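# Put phone on comic book, laptop on stand

## Task

Place the phone so it lies flat with all of it resting on the comic book, and place the laptop, shut, on the laptop stand with its top side facing up and one of its long edges pushed against the stand's lips; when finished, neither gripper may be in contact with the phone or the laptop.

## Robot and tools

Robot: two arms, left_arm and right_arm, each ending in a two-finger gripper. The fingers point along the gripper's own +z axis and close along its y axis. The reported end_effector_position is the spot between the finger pads, roughly 1 cm short of the tips.

Scene frame: origin at table-top height, halfway between the two arms' nominal bases. +x goes out over the table, +z is up, and left_arm sits on the +y side (arm names do not match image left/right). Positions are in metres; orientation comes as end_effector_quat_wxyz. Printed hand positions can be off, more so when an arm reaches far. A BASES line, if present, gives calibrated base locations.

Row layout (shared by execute_actions and move): one flat list of 14 numbers, each in [-1, 1], always covering both arms even if one stays still. Order: dx, dy, dz, rx, ry, rz, opening for left_arm, then the same seven for right_arm. dx, dy, dz are offsets along the scene axes, and rx, ry, rz form one rotation vector applied about the Hand target's position. They are offsets, not poses: they count from that arm's Hand target as it stands when the action or move begins. Scale: 1.0 equals 0.6 m or 180 degrees. If the length of dx, dy, dz exceeds 1.0 it may be shortened along its direction. Opening is absolute, not an offset: +1 fully open (0.094 m), -1 closed. Every row sends both openings, so to leave a gripper unchanged repeat its current command; 0 means half open. Sending six zeros for an arm re-commands its existing Hand target.

execute_actions(actions, cameras): actions is a list of actions; each action is a list of up to 15 rows, each row run for one 1/30 s step, and the last row is held until 15 steps are done. All rows within an action count from the Hand target at that action's start, not from the previous row; a new action starts from the new Hand target, so repeating an offset keeps moving further. An empty list just reports state and images. cameras picks images: omitted, null or ["all"] gives all, [] gives none; a wrong name voids the call.

move(target, speed, blend, opening_speed, blocking, cameras): drives each gripper in a straight line toward target, given as one 14-number row or a list of up to 15 rows differing only in pose offsets, every row counted from the same starting Hand targets. speed is top path speed in m/s, 0.002 to 0.5 (default 0.25), rotation capped at twice that in rad/s; one value or one per target. blend (m) rounds corners at intermediate targets; 0 stops at each. Paths take at least 0.5 s and are cut off at 10 s. opening_speed (at least 0.2 per second on the -1..+1 scale) makes the fingers ramp instead of jumping. Paths do not avoid obstacles or the other arm; faster moves lag, stray and strike harder, and aiming past a contact presses harder. blocking=false returns after about 0.5 s while motion continues; then call wait or stop before new actions or moves. The result adds a move: line, e.g. done (within 10 mm and 2 degrees), off_target, moving, held (a check blocked steps or the clearance check halted the path) or fault; limits=paced means clipping, limits=held means withheld steps. done does not mean no contact.

wait(seconds 0 to 10): lets time pass with commands held; a running move continues. stop(): brakes a running move (needs room). zoom_image(camera, region): camera is cam_head_left or cam_head_right (both 896x504); region [x0, y0, x1, y1] in pixels from top-left, at most 504x504. finished_scene(scene, chance_done): ends the scene irreversibly; scene is 1 or 2, chance_done 1 to 99 percent.

Controller details: each step the commanded pose is clipped to within 100 mm and 20 degrees of the measured gripper, so Hand target in a result may stop short of what you asked; plan further offsets from it. Grippers can come to rest about 1 cm from the target in free air due to friction and weight. An arm blocked by an object keeps pushing until you command its target back past the gripper. "pose unreachable" means the clearance check withheld that arm's command; it does not guard gripper against gripper.

Gripping: grip_measured uses the opening scale. Commanding somewhat below the reading at first contact gives a light hold; about 0.11 below gives full force (roughly 50 to 62 N per pad). Release by commanding well above grip_measured. grip_effort_nm is motor effort (negative closing) and is not pad force. Joint torques are noisy and offset; entries 3 and 4 wrap at ±28 N m.

Joint ranges (rad): waist -2.880 to 2.880, shoulder 0.000 to 3.142, elbow 0.000 to 3.019 (straight at 2.964), wrist pitch -1.693 to 1.571, wrist yaw -1.571 to 1.571, wrist roll -2.094 to 2.094.

Avoid: dropping things or releasing moving parts, anything leaving the table, fast impacts, heavy pressing, and arms colliding with each other (that can end the scene). Holding loads, stretched-out arms or pushing at unreachable poses heats motors; a MOTOR HOT line warns at 85 °C, and at 100 °C that arm goes limp for 30 to 60 s or more. Objects may be nudged or tugged at random. Smooth, quick, low-effort motion is better.

Each tool is called after ">>>" as a command line: name --argument value for each argument, lists and objects as JSON in quotes; but a table of rows of numbers goes row by row, as --pt "numbers of a row", without its own name.

## Session

>>> execute_actions --actions '[]'

Scene clock: 0.00 s.
left_arm: end_effector_position=(+0.5781, +0.0324, +0.2203) grip_measured=+1.000 grip_effort_nm=n/a end_effector_quat_wxyz=(+0.373, -0.189, +0.872, +0.255) | right_arm: end_effector_position=(+0.2777, -0.6686, +0.2408) grip_measured=+1.000 grip_effort_nm=n/a end_effector_quat_wxyz=(+0.133, +0.606, +0.784, +0.005)
Joint positions: left_arm=[-0.632 1.766 1.516 -1.115 -0.923 -0.928 0.094] | right_arm=[-0.891 1.408 1.311 -1.216 -0.069 0.44 0.094]
Joint velocities: left_arm=[0.005 -0.015 0.007 -0.007 -0.037 -0.007 0] | right_arm=[-0.015 0.015 0.012 -0.007 -0.037 0.051 0]
Joint torques (N m): no reading
Motor temperatures (°C): left_arm=[22 26 38 24 26 23 27] | right_arm=[26 32 36 25 24 23 25]
Heat: left arm: hottest elbow 38 °C; right arm: hottest elbow 36 °C.
Hand target: left_arm +0.5842, +0.0283, +0.2384; +0.386, -0.198, +0.868, +0.242 | right_arm +0.2823, -0.6743, +0.2483; +0.141, +0.606, +0.783, +0.003
Tool commands: left_gripper/opening=+1.0 right_gripper/opening=+1.0

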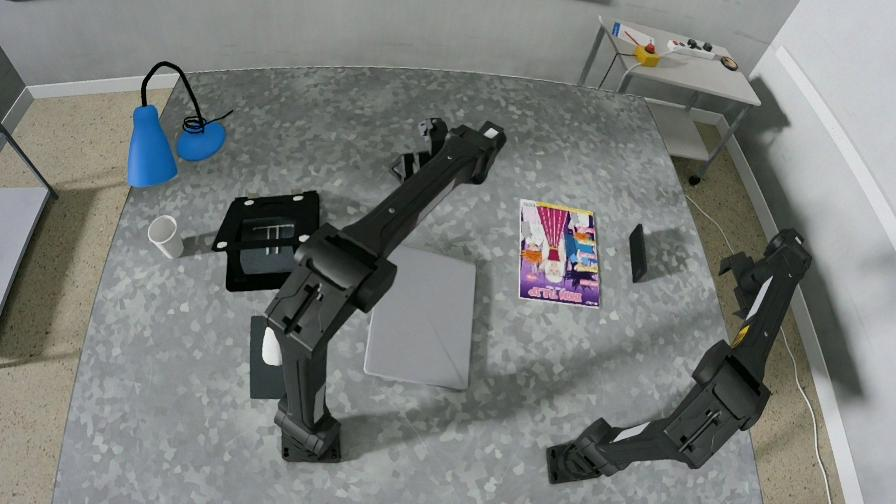

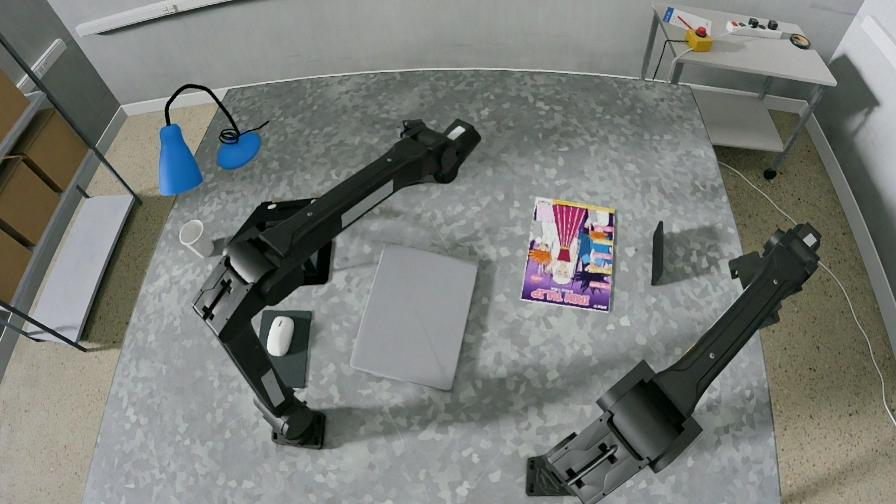

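>>> zoom_image --camera "cam_head_left" --region '[340, 230, 500, 400]'

>>> zoom_image --camera "cam_head_right" --region '[340, 230, 500, 400]'

>>> zoom_image --camera "cam_head_right" --region '[620, 180, 720, 320]'

>>> zoom_image --camera "cam_head_left" --region '[190, 170, 350, 310]'

Scaled by 2.965.

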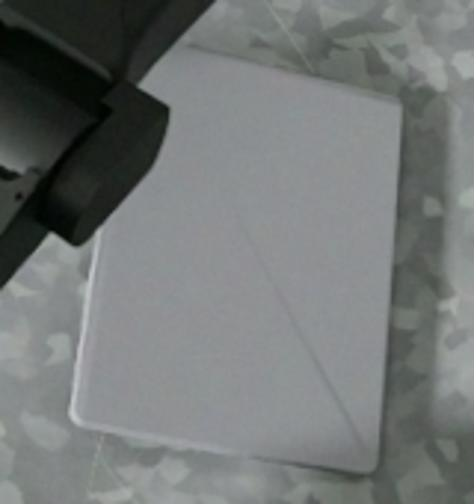

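Scaled by 2.965.

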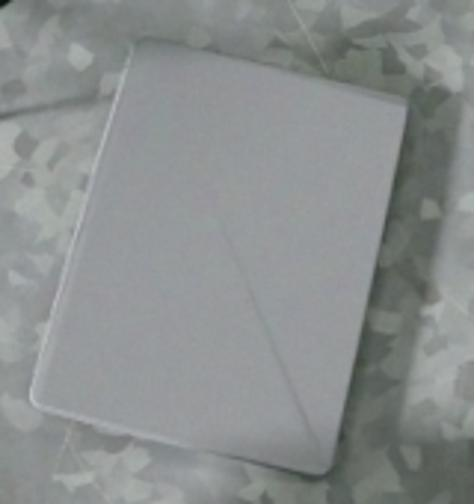

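Scaled by 3.600.

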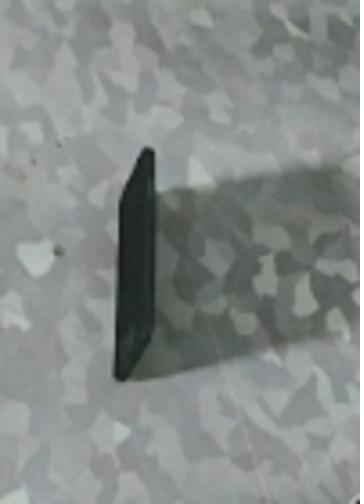

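Scaled by 3.150.

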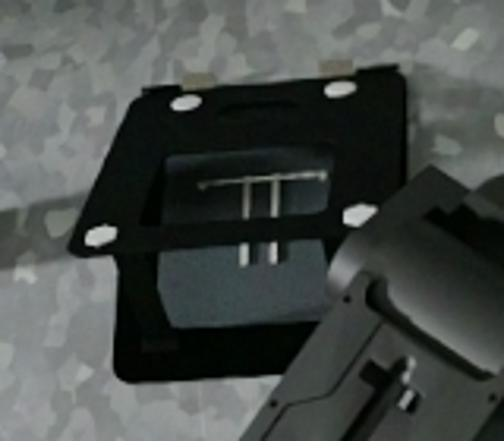

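>>> zoom_image --camera "cam_head_left" --region '[355, 355, 485, 400]'

>>> zoom_image --camera "cam_head_left" --region '[440, 250, 500, 400]'

>>> zoom_image --camera "cam_head_right" --region '[345, 350, 465, 400]'

Scaled by 3.877.

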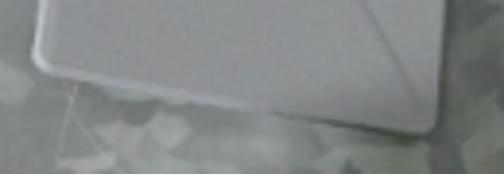

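Scaled by 3.360.

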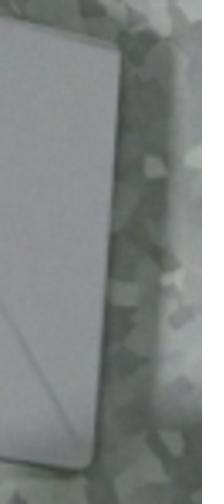

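Scaled by 4.200.

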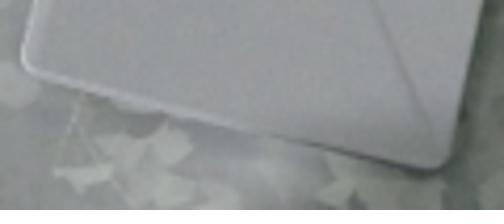

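>>> move --target '[0,0,0,0,0,0,1,0.321,0.249,0.03,-0.002,0.097,0.416,0.3]' --speed 0.2

>>> zoom_image --camera "cam_head_right" --region '[580, 170, 740, 320]'

>>> zoom_image --camera "cam_head_left" --region '[560, 170, 720, 320]'

Scene clock: 52.93 s.
left_arm: end_effector_position=(+0.5781, +0.0324, +0.2203) grip_measured=+1.000 grip_effort_nm=0.022 end_effector_quat_wxyz=(+0.373, -0.189, +0.872, +0.255) | right_arm: end_effector_position=(+0.4607, -0.5228, +0.2585) grip_measured=+0.301 grip_effort_nm=-0.081 end_effector_quat_wxyz=(-0.006, +0.010, +1.000, +0.007)
Joint positions: left_arm=[-0.632 1.766 1.516 -1.115 -0.923 -0.928 0.094] | right_arm=[-0.415 1.747 1.78 -1.62 -0.009 -0.39 0.061]
Joint velocities: left_arm=[-0.015 0.005 -0.002 -0.002 0.007 -0.037 0] | right_arm=[-0.005 -0.005 -0.002 0.007 -0.11 0.037 0]
Joint torques (N m): left_arm=[-1.9 -19.43 12.79 0.65 -0.62 -0.01] | right_arm=[1.08 -17.49 13.07 -0.18 0.08 0.07]
Motor temperatures (°C): left_arm=[22 30 41 24 27 23 27] | right_arm=[26 34 43 25 24 23 25]
Heat: left arm: hottest elbow 41 °C; right arm: hottest elbow 43 °C.
Hand target: left_arm +0.5842, +0.0283, +0.2385; +0.386, -0.198, +0.868, +0.242 | right_arm +0.4777, -0.5257, +0.2624; -0.001, +0.002, +1.000, +0.004
Off the commanded pose: left_arm 0.020 m, 2 deg | right_arm 0.016 m, 2 deg.
move: off_target (left_arm, right_arm)

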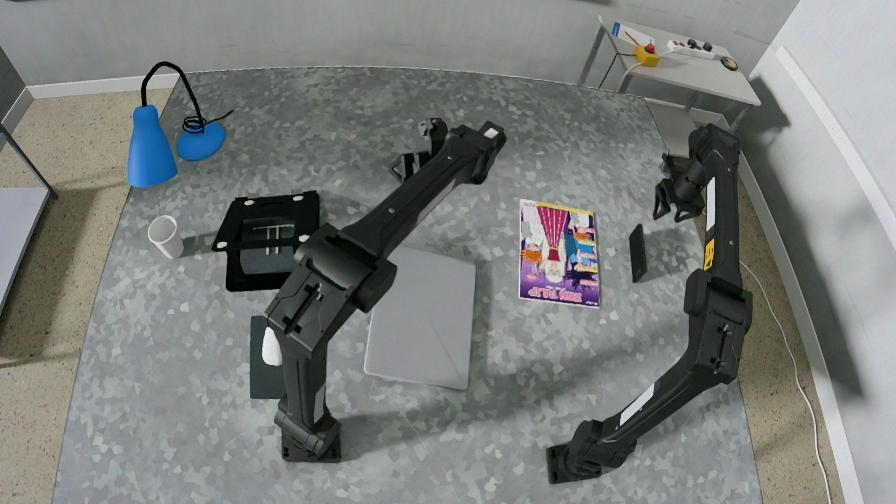

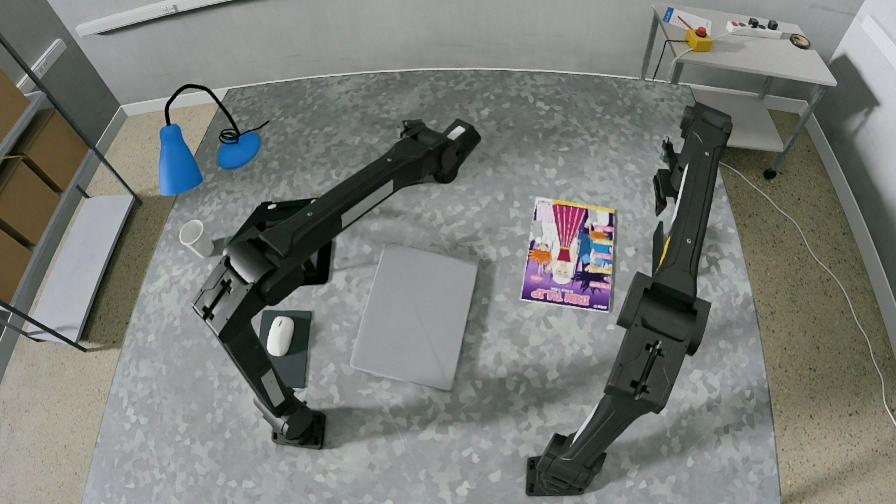

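Scaled by 3.150.

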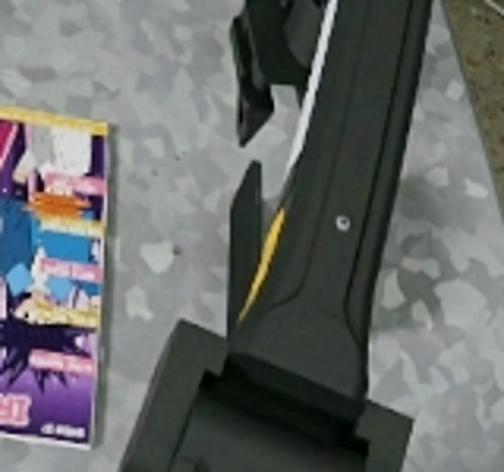

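Scaled by 3.150.

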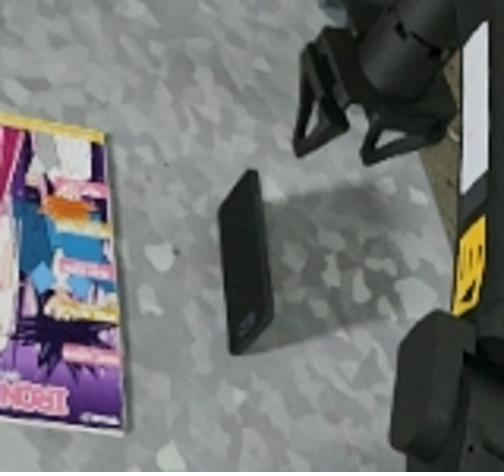

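>>> execute_actions --actions '[]'

>>> zoom_image --camera "cam_head_left" --region '[480, 150, 780, 350]'

Scene clock: 71.87 s.
left_arm: end_effector_position=(+0.5781, +0.0324, +0.2203) grip_measured=+1.000 grip_effort_nm=0.027 end_effector_quat_wxyz=(+0.373, -0.189, +0.872, +0.255) | right_arm: end_effector_position=(+0.4606, -0.5229, +0.2585) grip_measured=+0.301 grip_effort_nm=-0.081 end_effector_quat_wxyz=(-0.006, +0.010, +1.000, +0.007)
Joint positions: left_arm=[-0.632 1.766 1.516 -1.115 -0.923 -0.928 0.094] | right_arm=[-0.415 1.747 1.78 -1.62 -0.009 -0.39 0.061]
Joint velocities: left_arm=[-0.005 0.005 0.007 0.002 -0.022 0.022 0] | right_arm=[-0.005 0.005 0.012 -0.007 -0.007 0.037 0]
Joint torques (N m): left_arm=[-2.02 -19.55 12.83 0.8 -0.56 -0.05] | right_arm=[1.14 -17.38 13.09 -0.24 0.09 0.09]
Motor temperatures (°C): left_arm=[22 31 42 24 27 23 27] | right_arm=[26 36 46 25 24 23 25]
Heat: left arm: hottest elbow 42 °C; right arm: hottest elbow 46 °C.
Hand target: left_arm +0.5842, +0.0283, +0.2385; +0.386, -0.198, +0.868, +0.242 | right_arm +0.4777, -0.5258, +0.2624; -0.001, +0.002, +1.000, +0.004
Tool commands: left_gripper/opening=+1.0 right_gripper/opening=+0.3
Off the commanded pose: left_arm 0.020 m, 2 deg | right_arm 0.016 m, 2 deg.

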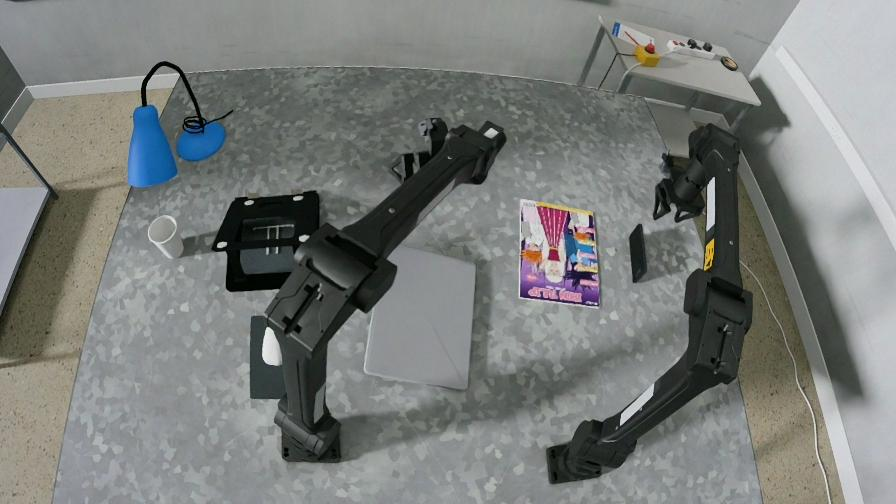

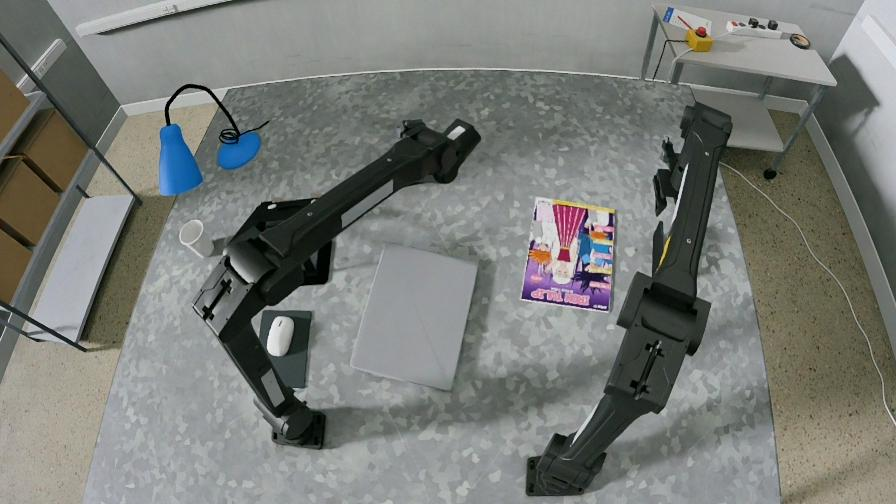

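Scaled by 1.680.

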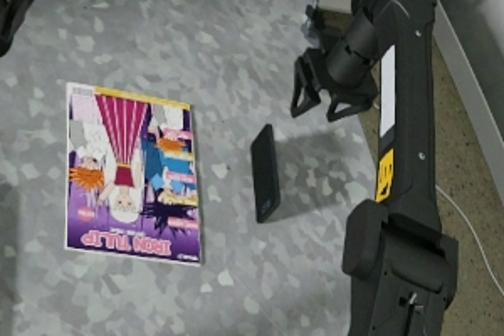

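>>> move --target '[0,0,0,0,0,0,1,-0.0,0,-0.2,0,0,0,0.3]' --speed 0.15

>>> zoom_image --camera "cam_head_left" --region '[580, 170, 740, 300]'

>>> zoom_image --camera "cam_head_right" --region '[580, 170, 740, 300]'

Scene clock: 77.77 s.
left_arm: end_effector_position=(+0.5781, +0.0324, +0.2203) grip_measured=+1.000 grip_effort_nm=0.022 end_effector_quat_wxyz=(+0.373, -0.189, +0.872, +0.255) | right_arm: end_effector_position=(+0.4743, -0.5288, +0.1627) grip_measured=+0.301 grip_effort_nm=-0.081 end_effector_quat_wxyz=(+0.013, +0.008, +1.000, -0.001)
Joint positions: left_arm=[-0.632 1.766 1.516 -1.115 -0.923 -0.928 0.094] | right_arm=[-0.415 1.782 1.576 -1.34 -0.009 -0.393 0.061]
Joint velocities: left_arm=[-0.005 -0.015 0.002 -0.007 0.007 0.051 0] | right_arm=[-0.015 -0.005 -0.002 0.002 -0.007 0.007 -0.001]
Joint torques (N m): left_arm=[-1.79 -19.37 12.9 0.76 -0.62 -0.05] | right_arm=[0.97 -18.37 7.87 0.55 0.08 0.08]
Motor temperatures (°C): left_arm=[22 31 42 24 27 23 27] | right_arm=[26 36 46 25 24 23 25]
Heat: left arm: hottest elbow 42 °C; right arm: hottest elbow 46 °C.
Hand target: left_arm +0.5842, +0.0283, +0.2385; +0.386, -0.198, +0.868, +0.242 | right_arm +0.4758, -0.5267, +0.1425; -0.001, +0.002, +1.000, +0.004
Off the commanded pose: left_arm 0.020 m, 2 deg | right_arm 0.021 m, 2 deg.
move: off_target (left_arm, right_arm)

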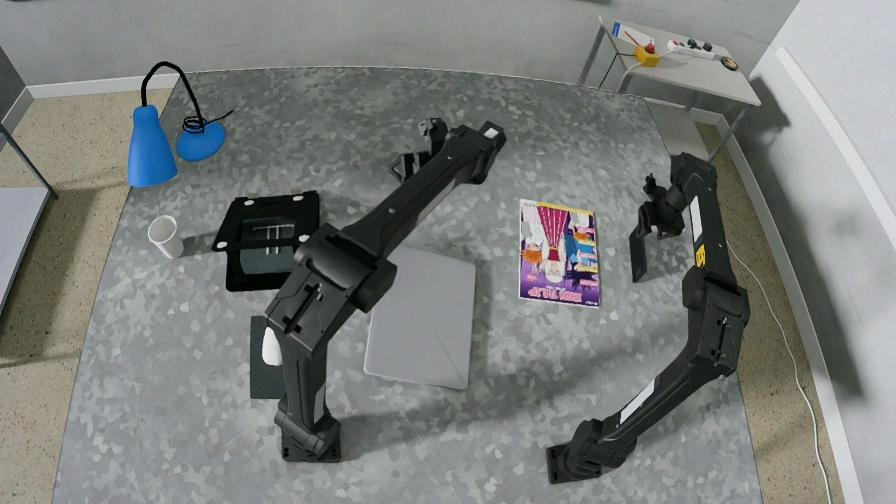

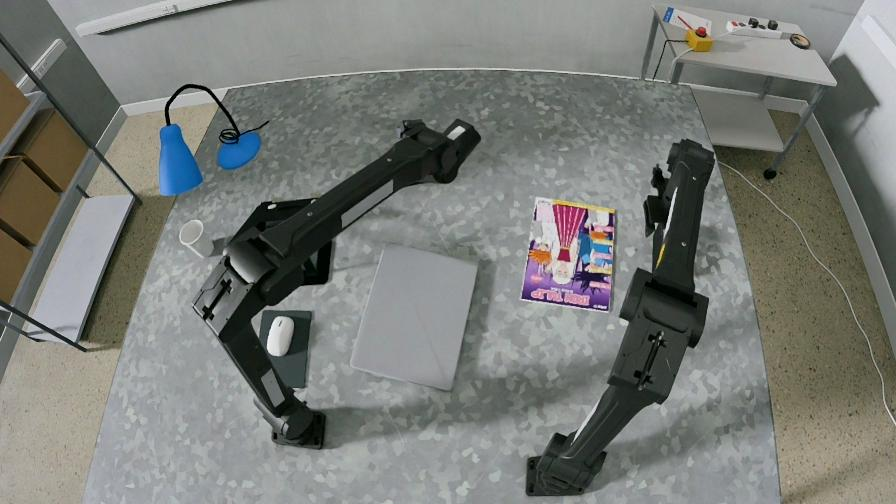

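Scaled by 3.150.

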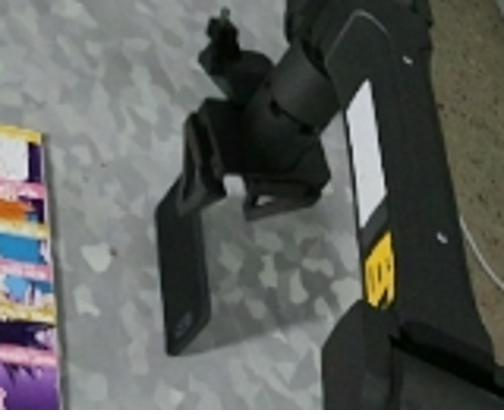

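Scaled by 3.150.

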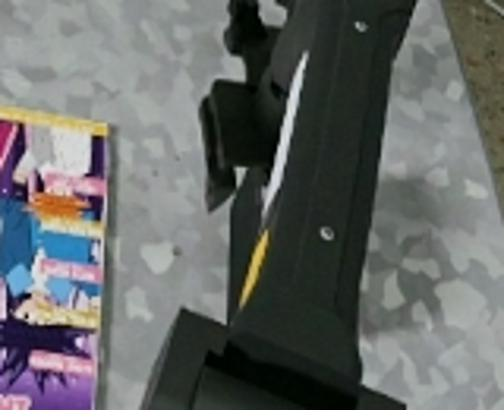

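>>> move --target '[0,0,0,0,0,0,1,0.02,-0.02,-0.05,0,0,0,0.3]' --speed 0.12

>>> zoom_image --camera "cam_head_left" --region '[600, 190, 700, 290]'

>>> zoom_image --camera "cam_head_right" --region '[600, 180, 700, 280]'

Scene clock: 83.33 s.
left_arm: end_effector_position=(+0.5781, +0.0324, +0.2203) grip_measured=+1.000 grip_effort_nm=0.022 end_effector_quat_wxyz=(+0.373, -0.189, +0.872, +0.255) | right_arm: end_effector_position=(+0.4874, -0.5345, +0.1313) grip_measured=+0.301 grip_effort_nm=-0.076 end_effector_quat_wxyz=(+0.011, +0.002, +1.000, +0.000)
Joint positions: left_arm=[-0.632 1.766 1.516 -1.115 -0.923 -0.928 0.094] | right_arm=[-0.415 1.841 1.576 -1.285 -0.009 -0.405 0.061]
Joint velocities: left_arm=[-0.024 0.005 -0.012 0.012 -0.037 -0.022 0] | right_arm=[0.005 0.005 0.012 -0.002 0.037 0.007 0]
Joint torques (N m): left_arm=[-1.14 -19.72 12.66 0.76 -0.56 -0.04] | right_arm=[0.09 -19.55 7.99 0.55 0.08 0.12]
Motor temperatures (°C): left_arm=[22 31 42 24 27 23 27] | right_arm=[26 36 47 25 24 23 25]
Heat: left arm: hottest elbow 42 °C; right arm: hottest elbow 47 °C.
Hand target: left_arm +0.5842, +0.0283, +0.2385; +0.386, -0.198, +0.868, +0.242 | right_arm +0.4872, -0.5391, +0.1124; -0.001, +0.002, +1.000, +0.004
Off the commanded pose: left_arm 0.020 m, 2 deg | right_arm 0.019 m, 1 deg.
move: off_target (left_arm, right_arm)

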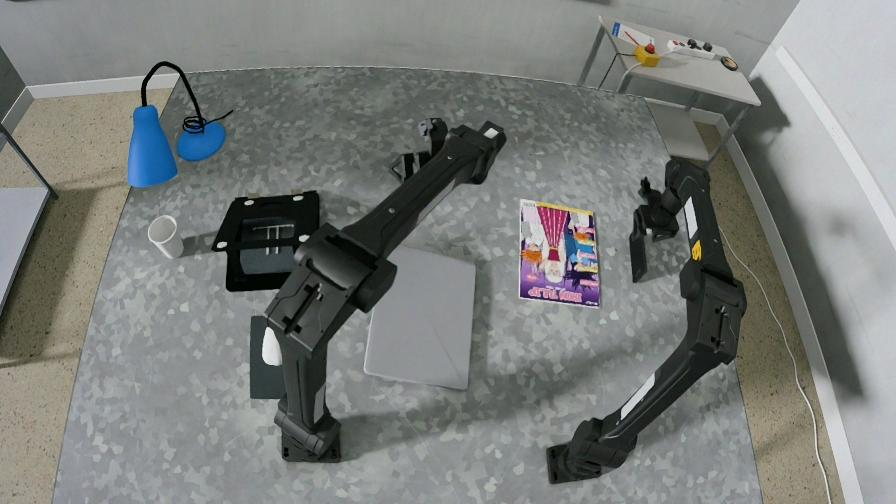

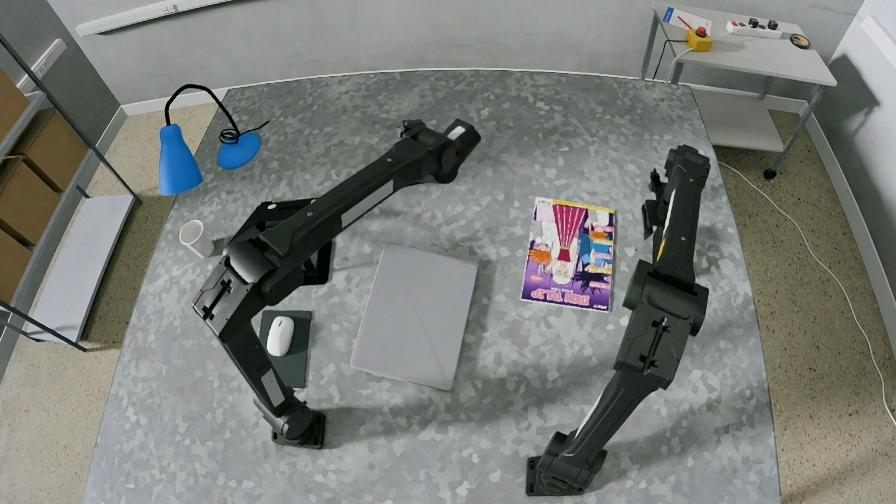

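Scaled by 5.040.

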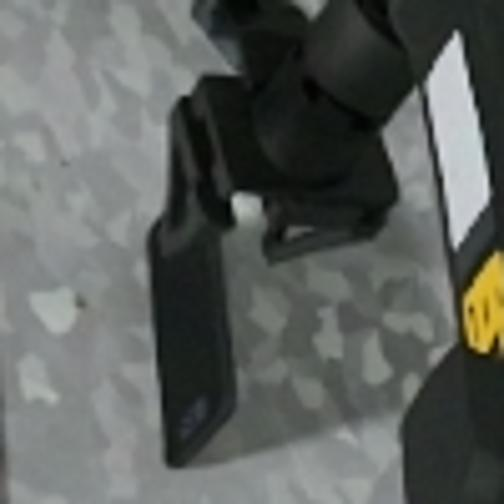

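Scaled by 5.040.

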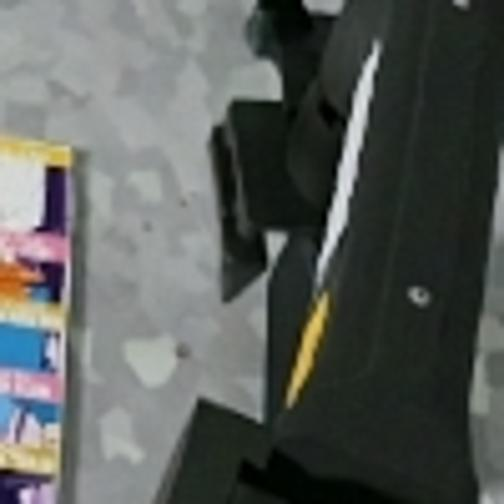

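>>> move --target '[0,0,0,0,0,0,1,0.005,-0.045,0,0,0,0,0.3]' --speed 0.12 --cameras '[]'

>>> move --target '[0,0,0,0,0,0,1,0.0,0,-0.05,0,0,0,0.3]' --speed 0.12

>>> zoom_image --camera "cam_head_left" --region '[600, 190, 700, 290]'

>>> zoom_image --camera "cam_head_right" --region '[600, 180, 700, 280]'

Scene clock: 90.33 s.
left_arm: end_effector_position=(+0.5781, +0.0324, +0.2203) grip_measured=+1.000 grip_effort_nm=0.022 end_effector_quat_wxyz=(+0.373, -0.189, +0.872, +0.255) | right_arm: end_effector_position=(+0.4776, -0.5553, +0.1142) grip_measured=+0.301 grip_effort_nm=-0.085 end_effector_quat_wxyz=(-0.004, +0.002, +1.000, +0.006)
Joint positions: left_arm=[-0.632 1.766 1.516 -1.115 -0.923 -0.928 0.094] | right_arm=[-0.456 1.873 1.576 -1.285 -0.008 -0.446 0.061]
Joint velocities: left_arm=[-0.005 0.005 0.002 -0.002 -0.022 0.007 0] | right_arm=[-0.015 -0.015 0.017 -0.002 -0.11 -0.022 0]
Joint torques (N m): left_arm=[-1.03 -19.19 12.68 0.73 -0.61 -0.03] | right_arm=[0.03 -18.61 11.75 -0.03 0.06 0.08]
Motor temperatures (°C): left_arm=[22 31 42 24 27 23 27] | right_arm=[26 35 47 25 24 23 25]
Heat: left arm: hottest elbow 42 °C; right arm: hottest elbow 47 °C.
Hand target: left_arm +0.5842, +0.0283, +0.2385; +0.386, -0.198, +0.868, +0.242 | right_arm +0.4900, -0.5661, +0.1125; -0.001, +0.002, +1.000, +0.004
Off the commanded pose: left_arm 0.020 m, 2 deg | right_arm 0.017 m, 0 deg.
move: off_target (left_arm, right_arm)
No camera images: "cameras" was empty.

Scene clock: 91.27 s.
left_arm: end_effector_position=(+0.5781, +0.0324, +0.2203) grip_measured=+1.000 grip_effort_nm=0.022 end_effector_quat_wxyz=(+0.373, -0.189, +0.872, +0.255) | right_arm: end_effector_position=(+0.4888, -0.5608, +0.1024) grip_measured=+0.301 grip_effort_nm=-0.081 end_effector_quat_wxyz=(+0.010, +0.002, +1.000, -0.001)
Joint positions: left_arm=[-0.632 1.766 1.516 -1.115 -0.923 -0.928 0.094] | right_arm=[-0.456 1.895 1.576 -1.233 -0.008 -0.447 0.061]
Joint velocities: left_arm=[0.005 -0.015 0.007 -0.017 0.066 0.007 0] | right_arm=[0.005 -0.005 -0.002 -0.002 -0.007 -0.051 0]
Joint torques (N m): left_arm=[-0.85 -19.14 12.89 0.64 -0.58 -0.04] | right_arm=[0.09 -19.37 8.57 0.5 0.05 0.09]
Motor temperatures (°C): left_arm=[22 31 43 24 27 23 27] | right_arm=[26 35 47 25 24 23 25]
Heat: left arm: hottest elbow 43 °C; right arm: hottest elbow 47 °C.
Hand target: left_arm +0.5842, +0.0283, +0.2385; +0.386, -0.198, +0.868, +0.242 | right_arm +0.4896, -0.5663, +0.0825; +0.000, +0.002, +1.000, +0.004
Off the commanded pose: left_arm 0.020 m, 2 deg | right_arm 0.021 m, 1 deg.
move: off_target (left_arm, right_arm)

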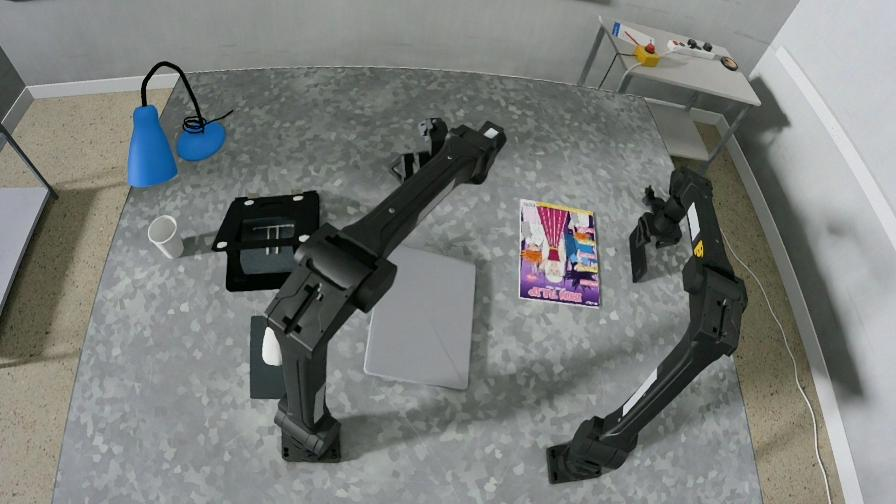

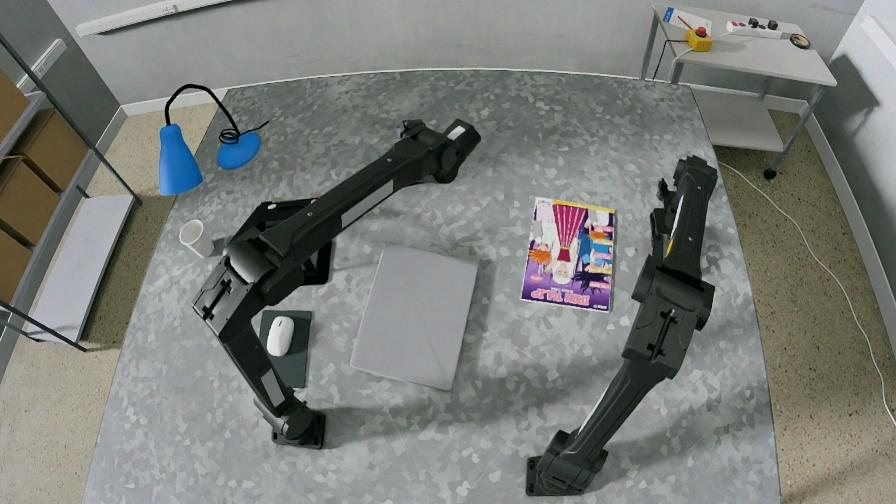

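Scaled by 5.040.

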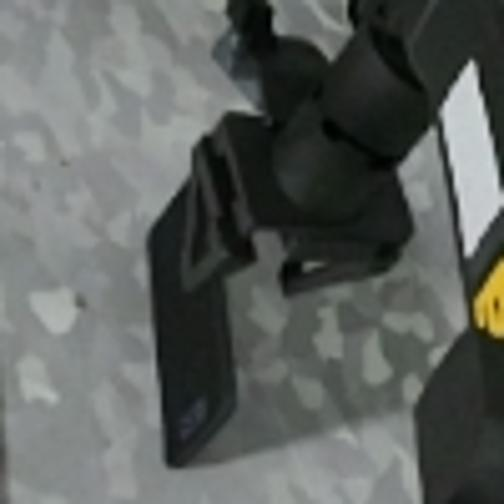

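Scaled by 5.040.

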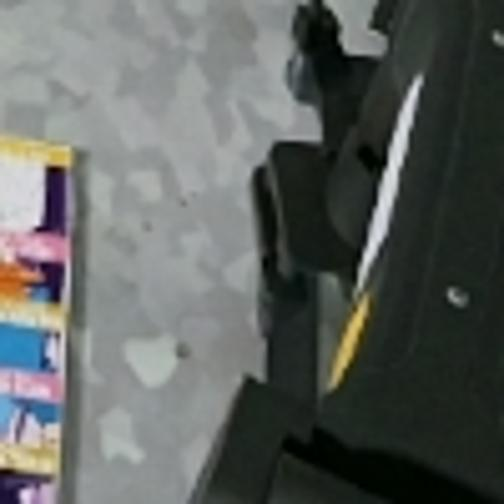

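>>> move --target '[0,0,0,0,0,0,1,0.015,-0.005,-0.045,0,0,0,0.3]' --speed 0.1

>>> zoom_image --camera "cam_head_left" --region '[600, 190, 700, 290]'

>>> zoom_image --camera "cam_head_right" --region '[600, 180, 700, 280]'

Scene clock: 97.17 s.
left_arm: end_effector_position=(+0.5781, +0.0324, +0.2203) grip_measured=+1.000 grip_effort_nm=0.027 end_effector_quat_wxyz=(+0.373, -0.189, +0.872, +0.255) | right_arm: end_effector_position=(+0.4974, -0.5649, +0.0739) grip_measured=+0.301 grip_effort_nm=-0.081 end_effector_quat_wxyz=(+0.009, +0.001, +1.000, +0.000)
Joint positions: left_arm=[-0.632 1.766 1.516 -1.115 -0.923 -0.928 0.094] | right_arm=[-0.456 1.946 1.576 -1.185 -0.008 -0.448 0.061]
Joint velocities: left_arm=[-0.005 0.005 -0.002 -0.032 0.037 -0.037 0] | right_arm=[-0.015 -0.005 0.002 -0.012 0.007 -0.037 0]
Joint torques (N m): left_arm=[-1.61 -19.02 12.74 0.58 -0.61 -0.02] | right_arm=[0.15 -19.96 8.47 0.54 0.05 0.09]
Motor temperatures (°C): left_arm=[22 31 43 24 27 23 27] | right_arm=[26 36 47 25 24 23 25]
Heat: left arm: hottest elbow 43 °C; right arm: hottest elbow 47 °C.
Hand target: left_arm +0.5842, +0.0283, +0.2385; +0.386, -0.198, +0.868, +0.242 | right_arm +0.4981, -0.5696, +0.0553; -0.001, +0.001, +1.000, +0.004
Off the commanded pose: left_arm 0.020 m, 2 deg | right_arm 0.019 m, 1 deg.
move: off_target (left_arm, right_arm)

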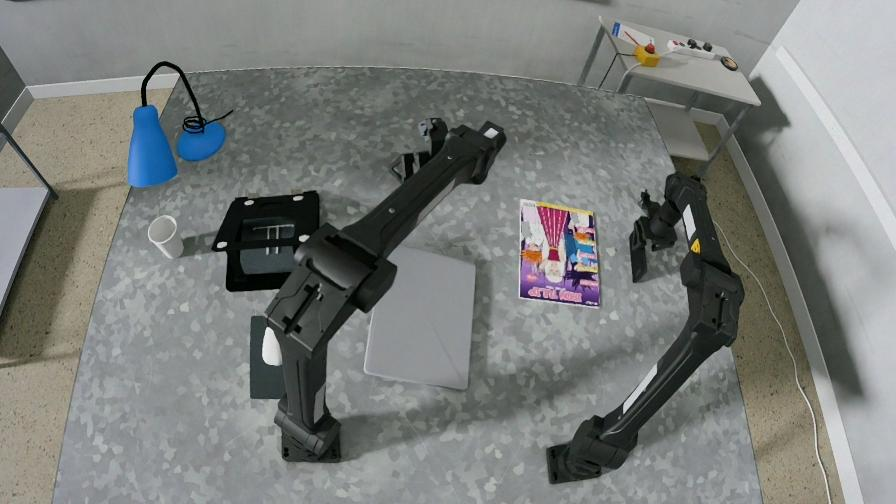

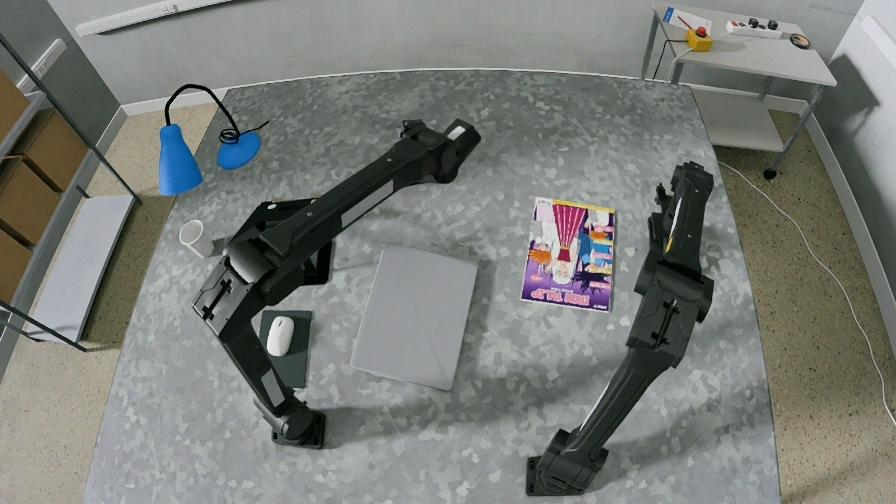

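Scaled by 5.040.

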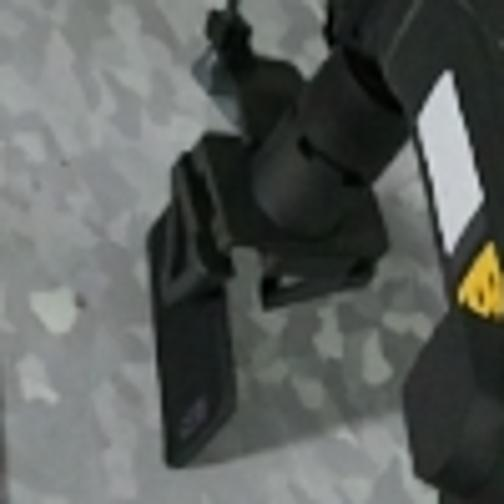

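Scaled by 5.040.

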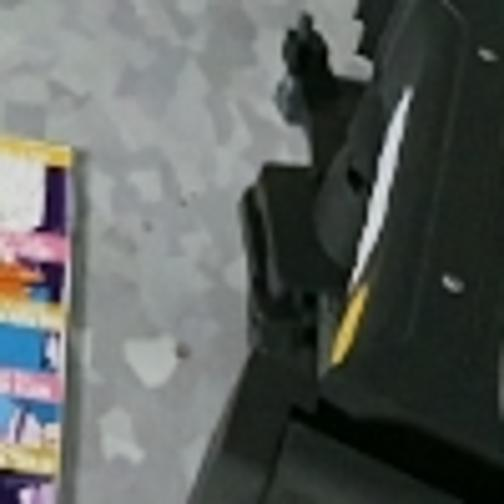

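>>> move --target '[0,0,0,0,0,0,1,0.0,0,-0.017,0,0,0,0.3]' --speed 0.1 --cameras '[]'

>>> move --target '[0,0,0,0,0,0,1,0.0,0,0,0,0,0,-0.6]' --opening_speed 0.5

>>> zoom_image --camera "cam_head_left" --region '[600, 190, 700, 290]'

Scene clock: 101.13 s.
left_arm: end_effector_position=(+0.5781, +0.0324, +0.2203) grip_measured=+1.000 grip_effort_nm=0.022 end_effector_quat_wxyz=(+0.373, -0.189, +0.872, +0.255) | right_arm: end_effector_position=(+0.5022, -0.5672, +0.0721) grip_measured=+0.301 grip_effort_nm=-0.081 end_effector_quat_wxyz=(+0.017, +0.001, +1.000, -0.004)
Joint positions: left_arm=[-0.632 1.766 1.516 -1.115 -0.923 -0.928 0.094] | right_arm=[-0.456 1.95 1.576 -1.163 -0.008 -0.448 0.061]
Joint velocities: left_arm=[-0.005 -0.005 0.007 -0.022 0.037 0.007 0] | right_arm=[-0.015 0.005 -0.007 0.017 0.022 0.037 0]
Joint torques (N m): left_arm=[-1.49 -19.43 12.68 0.51 -0.59 -0.01] | right_arm=[0.09 -20.48 7.47 0.59 0.05 0.09]
Motor temperatures (°C): left_arm=[22 31 43 24 27 23 27] | right_arm=[26 37 47 25 24 23 25]
Heat: left arm: hottest elbow 43 °C; right arm: hottest elbow 47 °C.
Hand target: left_arm +0.5842, +0.0283, +0.2385; +0.386, -0.198, +0.868, +0.242 | right_arm +0.4979, -0.5697, +0.0451; -0.001, +0.001, +1.000, +0.004
Off the commanded pose: left_arm 0.020 m, 2 deg | right_arm 0.027 m, 2 deg.
move: off_target (left_arm, right_arm)
No camera images: "cameras" was empty.

Scene clock: 103.27 s.
left_arm: end_effector_position=(+0.5781, +0.0324, +0.2203) grip_measured=+1.000 grip_effort_nm=0.022 end_effector_quat_wxyz=(+0.373, -0.189, +0.872, +0.255) | right_arm: end_effector_position=(+0.5023, -0.5673, +0.0721) grip_measured=-0.598 grip_effort_nm=-0.085 end_effector_quat_wxyz=(+0.017, +0.001, +1.000, -0.004)
Joint positions: left_arm=[-0.632 1.766 1.516 -1.115 -0.923 -0.928 0.094] | right_arm=[-0.456 1.95 1.576 -1.162 -0.008 -0.448 0.019]
Joint velocities: left_arm=[-0.015 -0.005 0.002 0.017 0.022 -0.007 0] | right_arm=[-0.015 -0.005 -0.007 -0.017 0.007 0.037 -0.001]
Joint torques (N m): left_arm=[-1.14 -19.25 12.66 0.88 -0.56 -0.07] | right_arm=[0.15 -19.72 7.53 0.58 0.05 0.09]
Motor temperatures (°C): left_arm=[22 31 43 24 27 23 27] | right_arm=[26 37 47 25 24 23 25]
Heat: left arm: hottest elbow 43 °C; right arm: hottest elbow 47 °C.
Hand target: left_arm +0.5842, +0.0283, +0.2385; +0.386, -0.198, +0.868, +0.242 | right_arm +0.4980, -0.5697, +0.0451; -0.001, +0.001, +1.000, +0.004
Off the commanded pose: left_arm 0.020 m, 2 deg | right_arm 0.027 m, 2 deg.
move: off_target (left_arm, right_arm)

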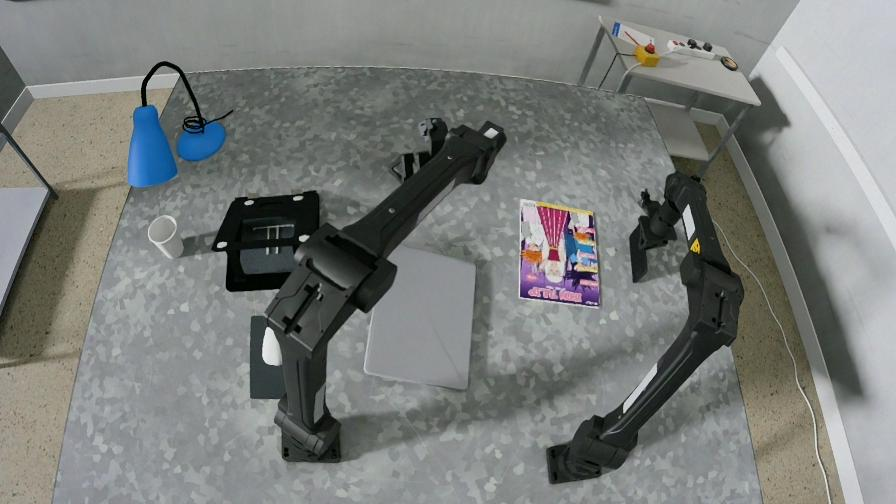

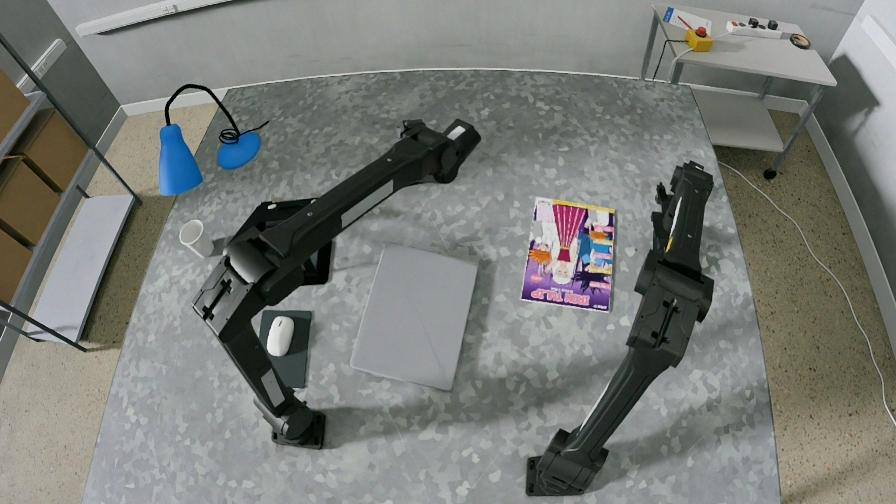

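Scaled by 5.040.

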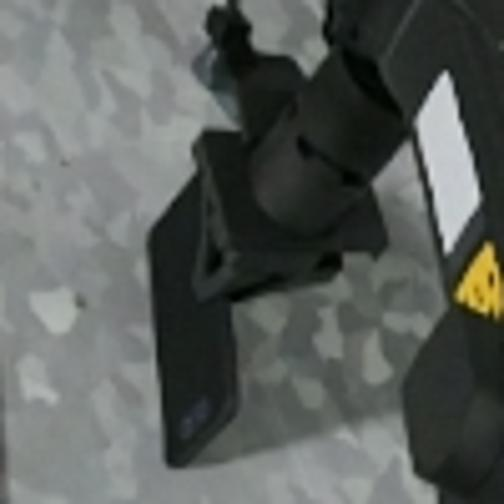

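>>> move --target '[0,0,0,0,0,0,1,0.0,0,-0.015,0,0,0,-0.6]' --speed 0.1 --cameras '[]'

>>> move --target '[0,0,0,0,0,0,1,0.0,0,0,0,0,0,-1]' --opening_speed 0.25

>>> zoom_image --camera "cam_head_left" --region '[600, 190, 700, 290]'

Scene clock: 108.23 s.
left_arm: end_effector_position=(+0.5781, +0.0324, +0.2203) grip_measured=+1.000 grip_effort_nm=0.022 end_effector_quat_wxyz=(+0.373, -0.189, +0.872, +0.255) | right_arm: end_effector_position=(+0.5040, -0.5681, +0.0648) grip_measured=-0.599 grip_effort_nm=-0.076 end_effector_quat_wxyz=(+0.019, +0.001, +1.000, -0.005)
Joint positions: left_arm=[-0.632 1.766 1.516 -1.115 -0.923 -0.928 0.094] | right_arm=[-0.456 1.959 1.571 -1.144 -0.008 -0.448 0.019]
Joint velocities: left_arm=[0.015 0.005 -0.002 -0.007 -0.022 0.007 0] | right_arm=[-0.005 -0.005 -0.012 0.007 0.051 0.022 0]
Joint torques (N m): left_arm=[-1.85 -19.25 12.64 0.72 -0.58 0] | right_arm=[0.03 -20.48 7.17 0.61 0.05 0.1]
Motor temperatures (°C): left_arm=[22 31 43 24 27 23 27] | right_arm=[26 37 47 25 24 23 25]
Heat: left arm: hottest elbow 43 °C; right arm: hottest elbow 47 °C.
Hand target: left_arm +0.5842, +0.0283, +0.2385; +0.386, -0.198, +0.868, +0.242 | right_arm +0.4979, -0.5698, +0.0363; +0.000, +0.001, +1.000, +0.004
Off the commanded pose: left_arm 0.020 m, 2 deg | right_arm 0.029 m, 2 deg.
move: off_target (left_arm, right_arm)
No camera images: "cameras" was empty.

Scene clock: 110.03 s.
left_arm: end_effector_position=(+0.5781, +0.0324, +0.2203) grip_measured=+1.000 grip_effort_nm=0.022 end_effector_quat_wxyz=(+0.373, -0.189, +0.872, +0.255) | right_arm: end_effector_position=(+0.5040, -0.5681, +0.0646) grip_measured=-0.849 grip_effort_nm=-1.038 end_effector_quat_wxyz=(+0.019, +0.001, +1.000, -0.005)
Joint positions: left_arm=[-0.632 1.766 1.516 -1.115 -0.923 -0.928 0.094] | right_arm=[-0.456 1.96 1.571 -1.144 -0.008 -0.448 0.007]
Joint velocities: left_arm=[-0.015 -0.005 -0.007 -0.012 -0.007 -0.037 0] | right_arm=[0.005 -0.015 0.007 -0.012 -0.037 0.007 0.001]
Joint torques (N m): left_arm=[-1.55 -18.78 12.7 0.73 -0.63 0.02] | right_arm=[0.09 -19.9 7.1 0.59 0.05 0.1]
Motor temperatures (°C): left_arm=[22 31 43 24 27 23 27] | right_arm=[26 37 47 25 24 23 25]
Heat: left arm: hottest elbow 43 °C; right arm: hottest elbow 47 °C.
Hand target: left_arm +0.5842, +0.0283, +0.2385; +0.386, -0.198, +0.868, +0.242 | right_arm +0.4979, -0.5698, +0.0362; -0.001, +0.001, +1.000, +0.004
Off the commanded pose: left_arm 0.020 m, 2 deg | right_arm 0.029 m, 2 deg.
move: off_target (left_arm, right_arm)

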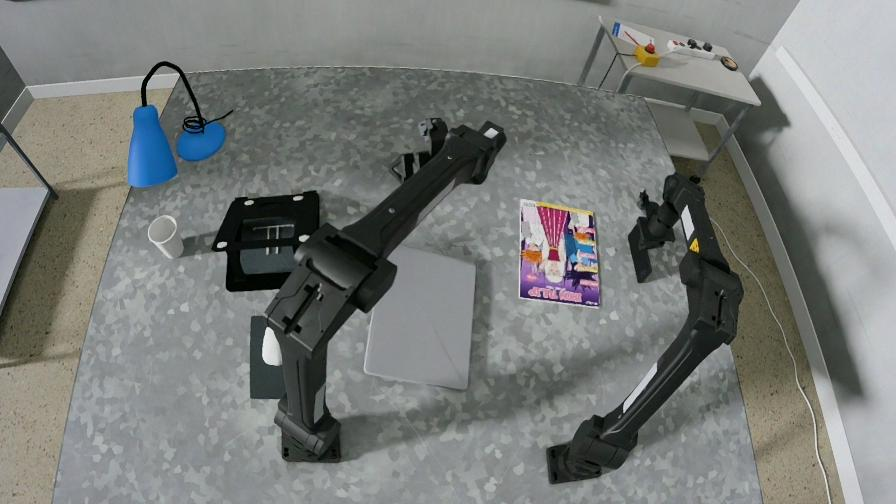

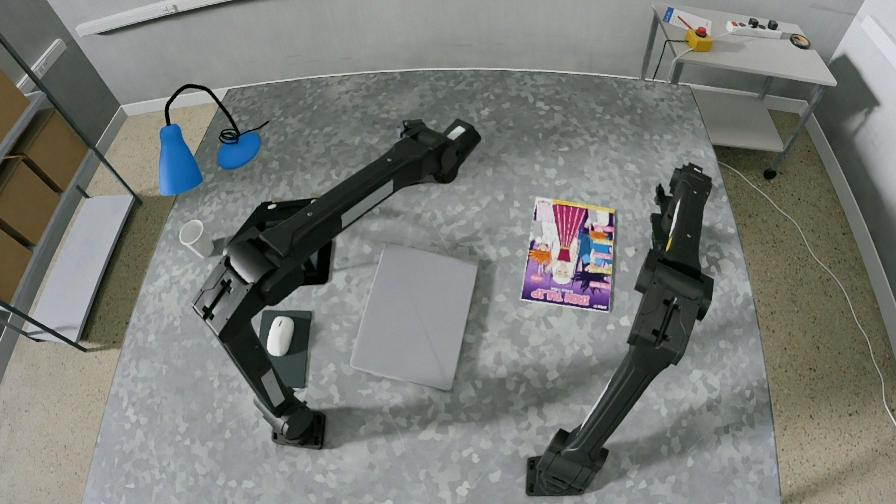

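Scaled by 5.040.

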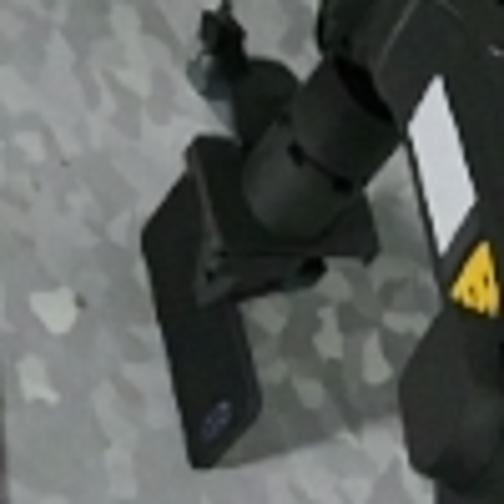

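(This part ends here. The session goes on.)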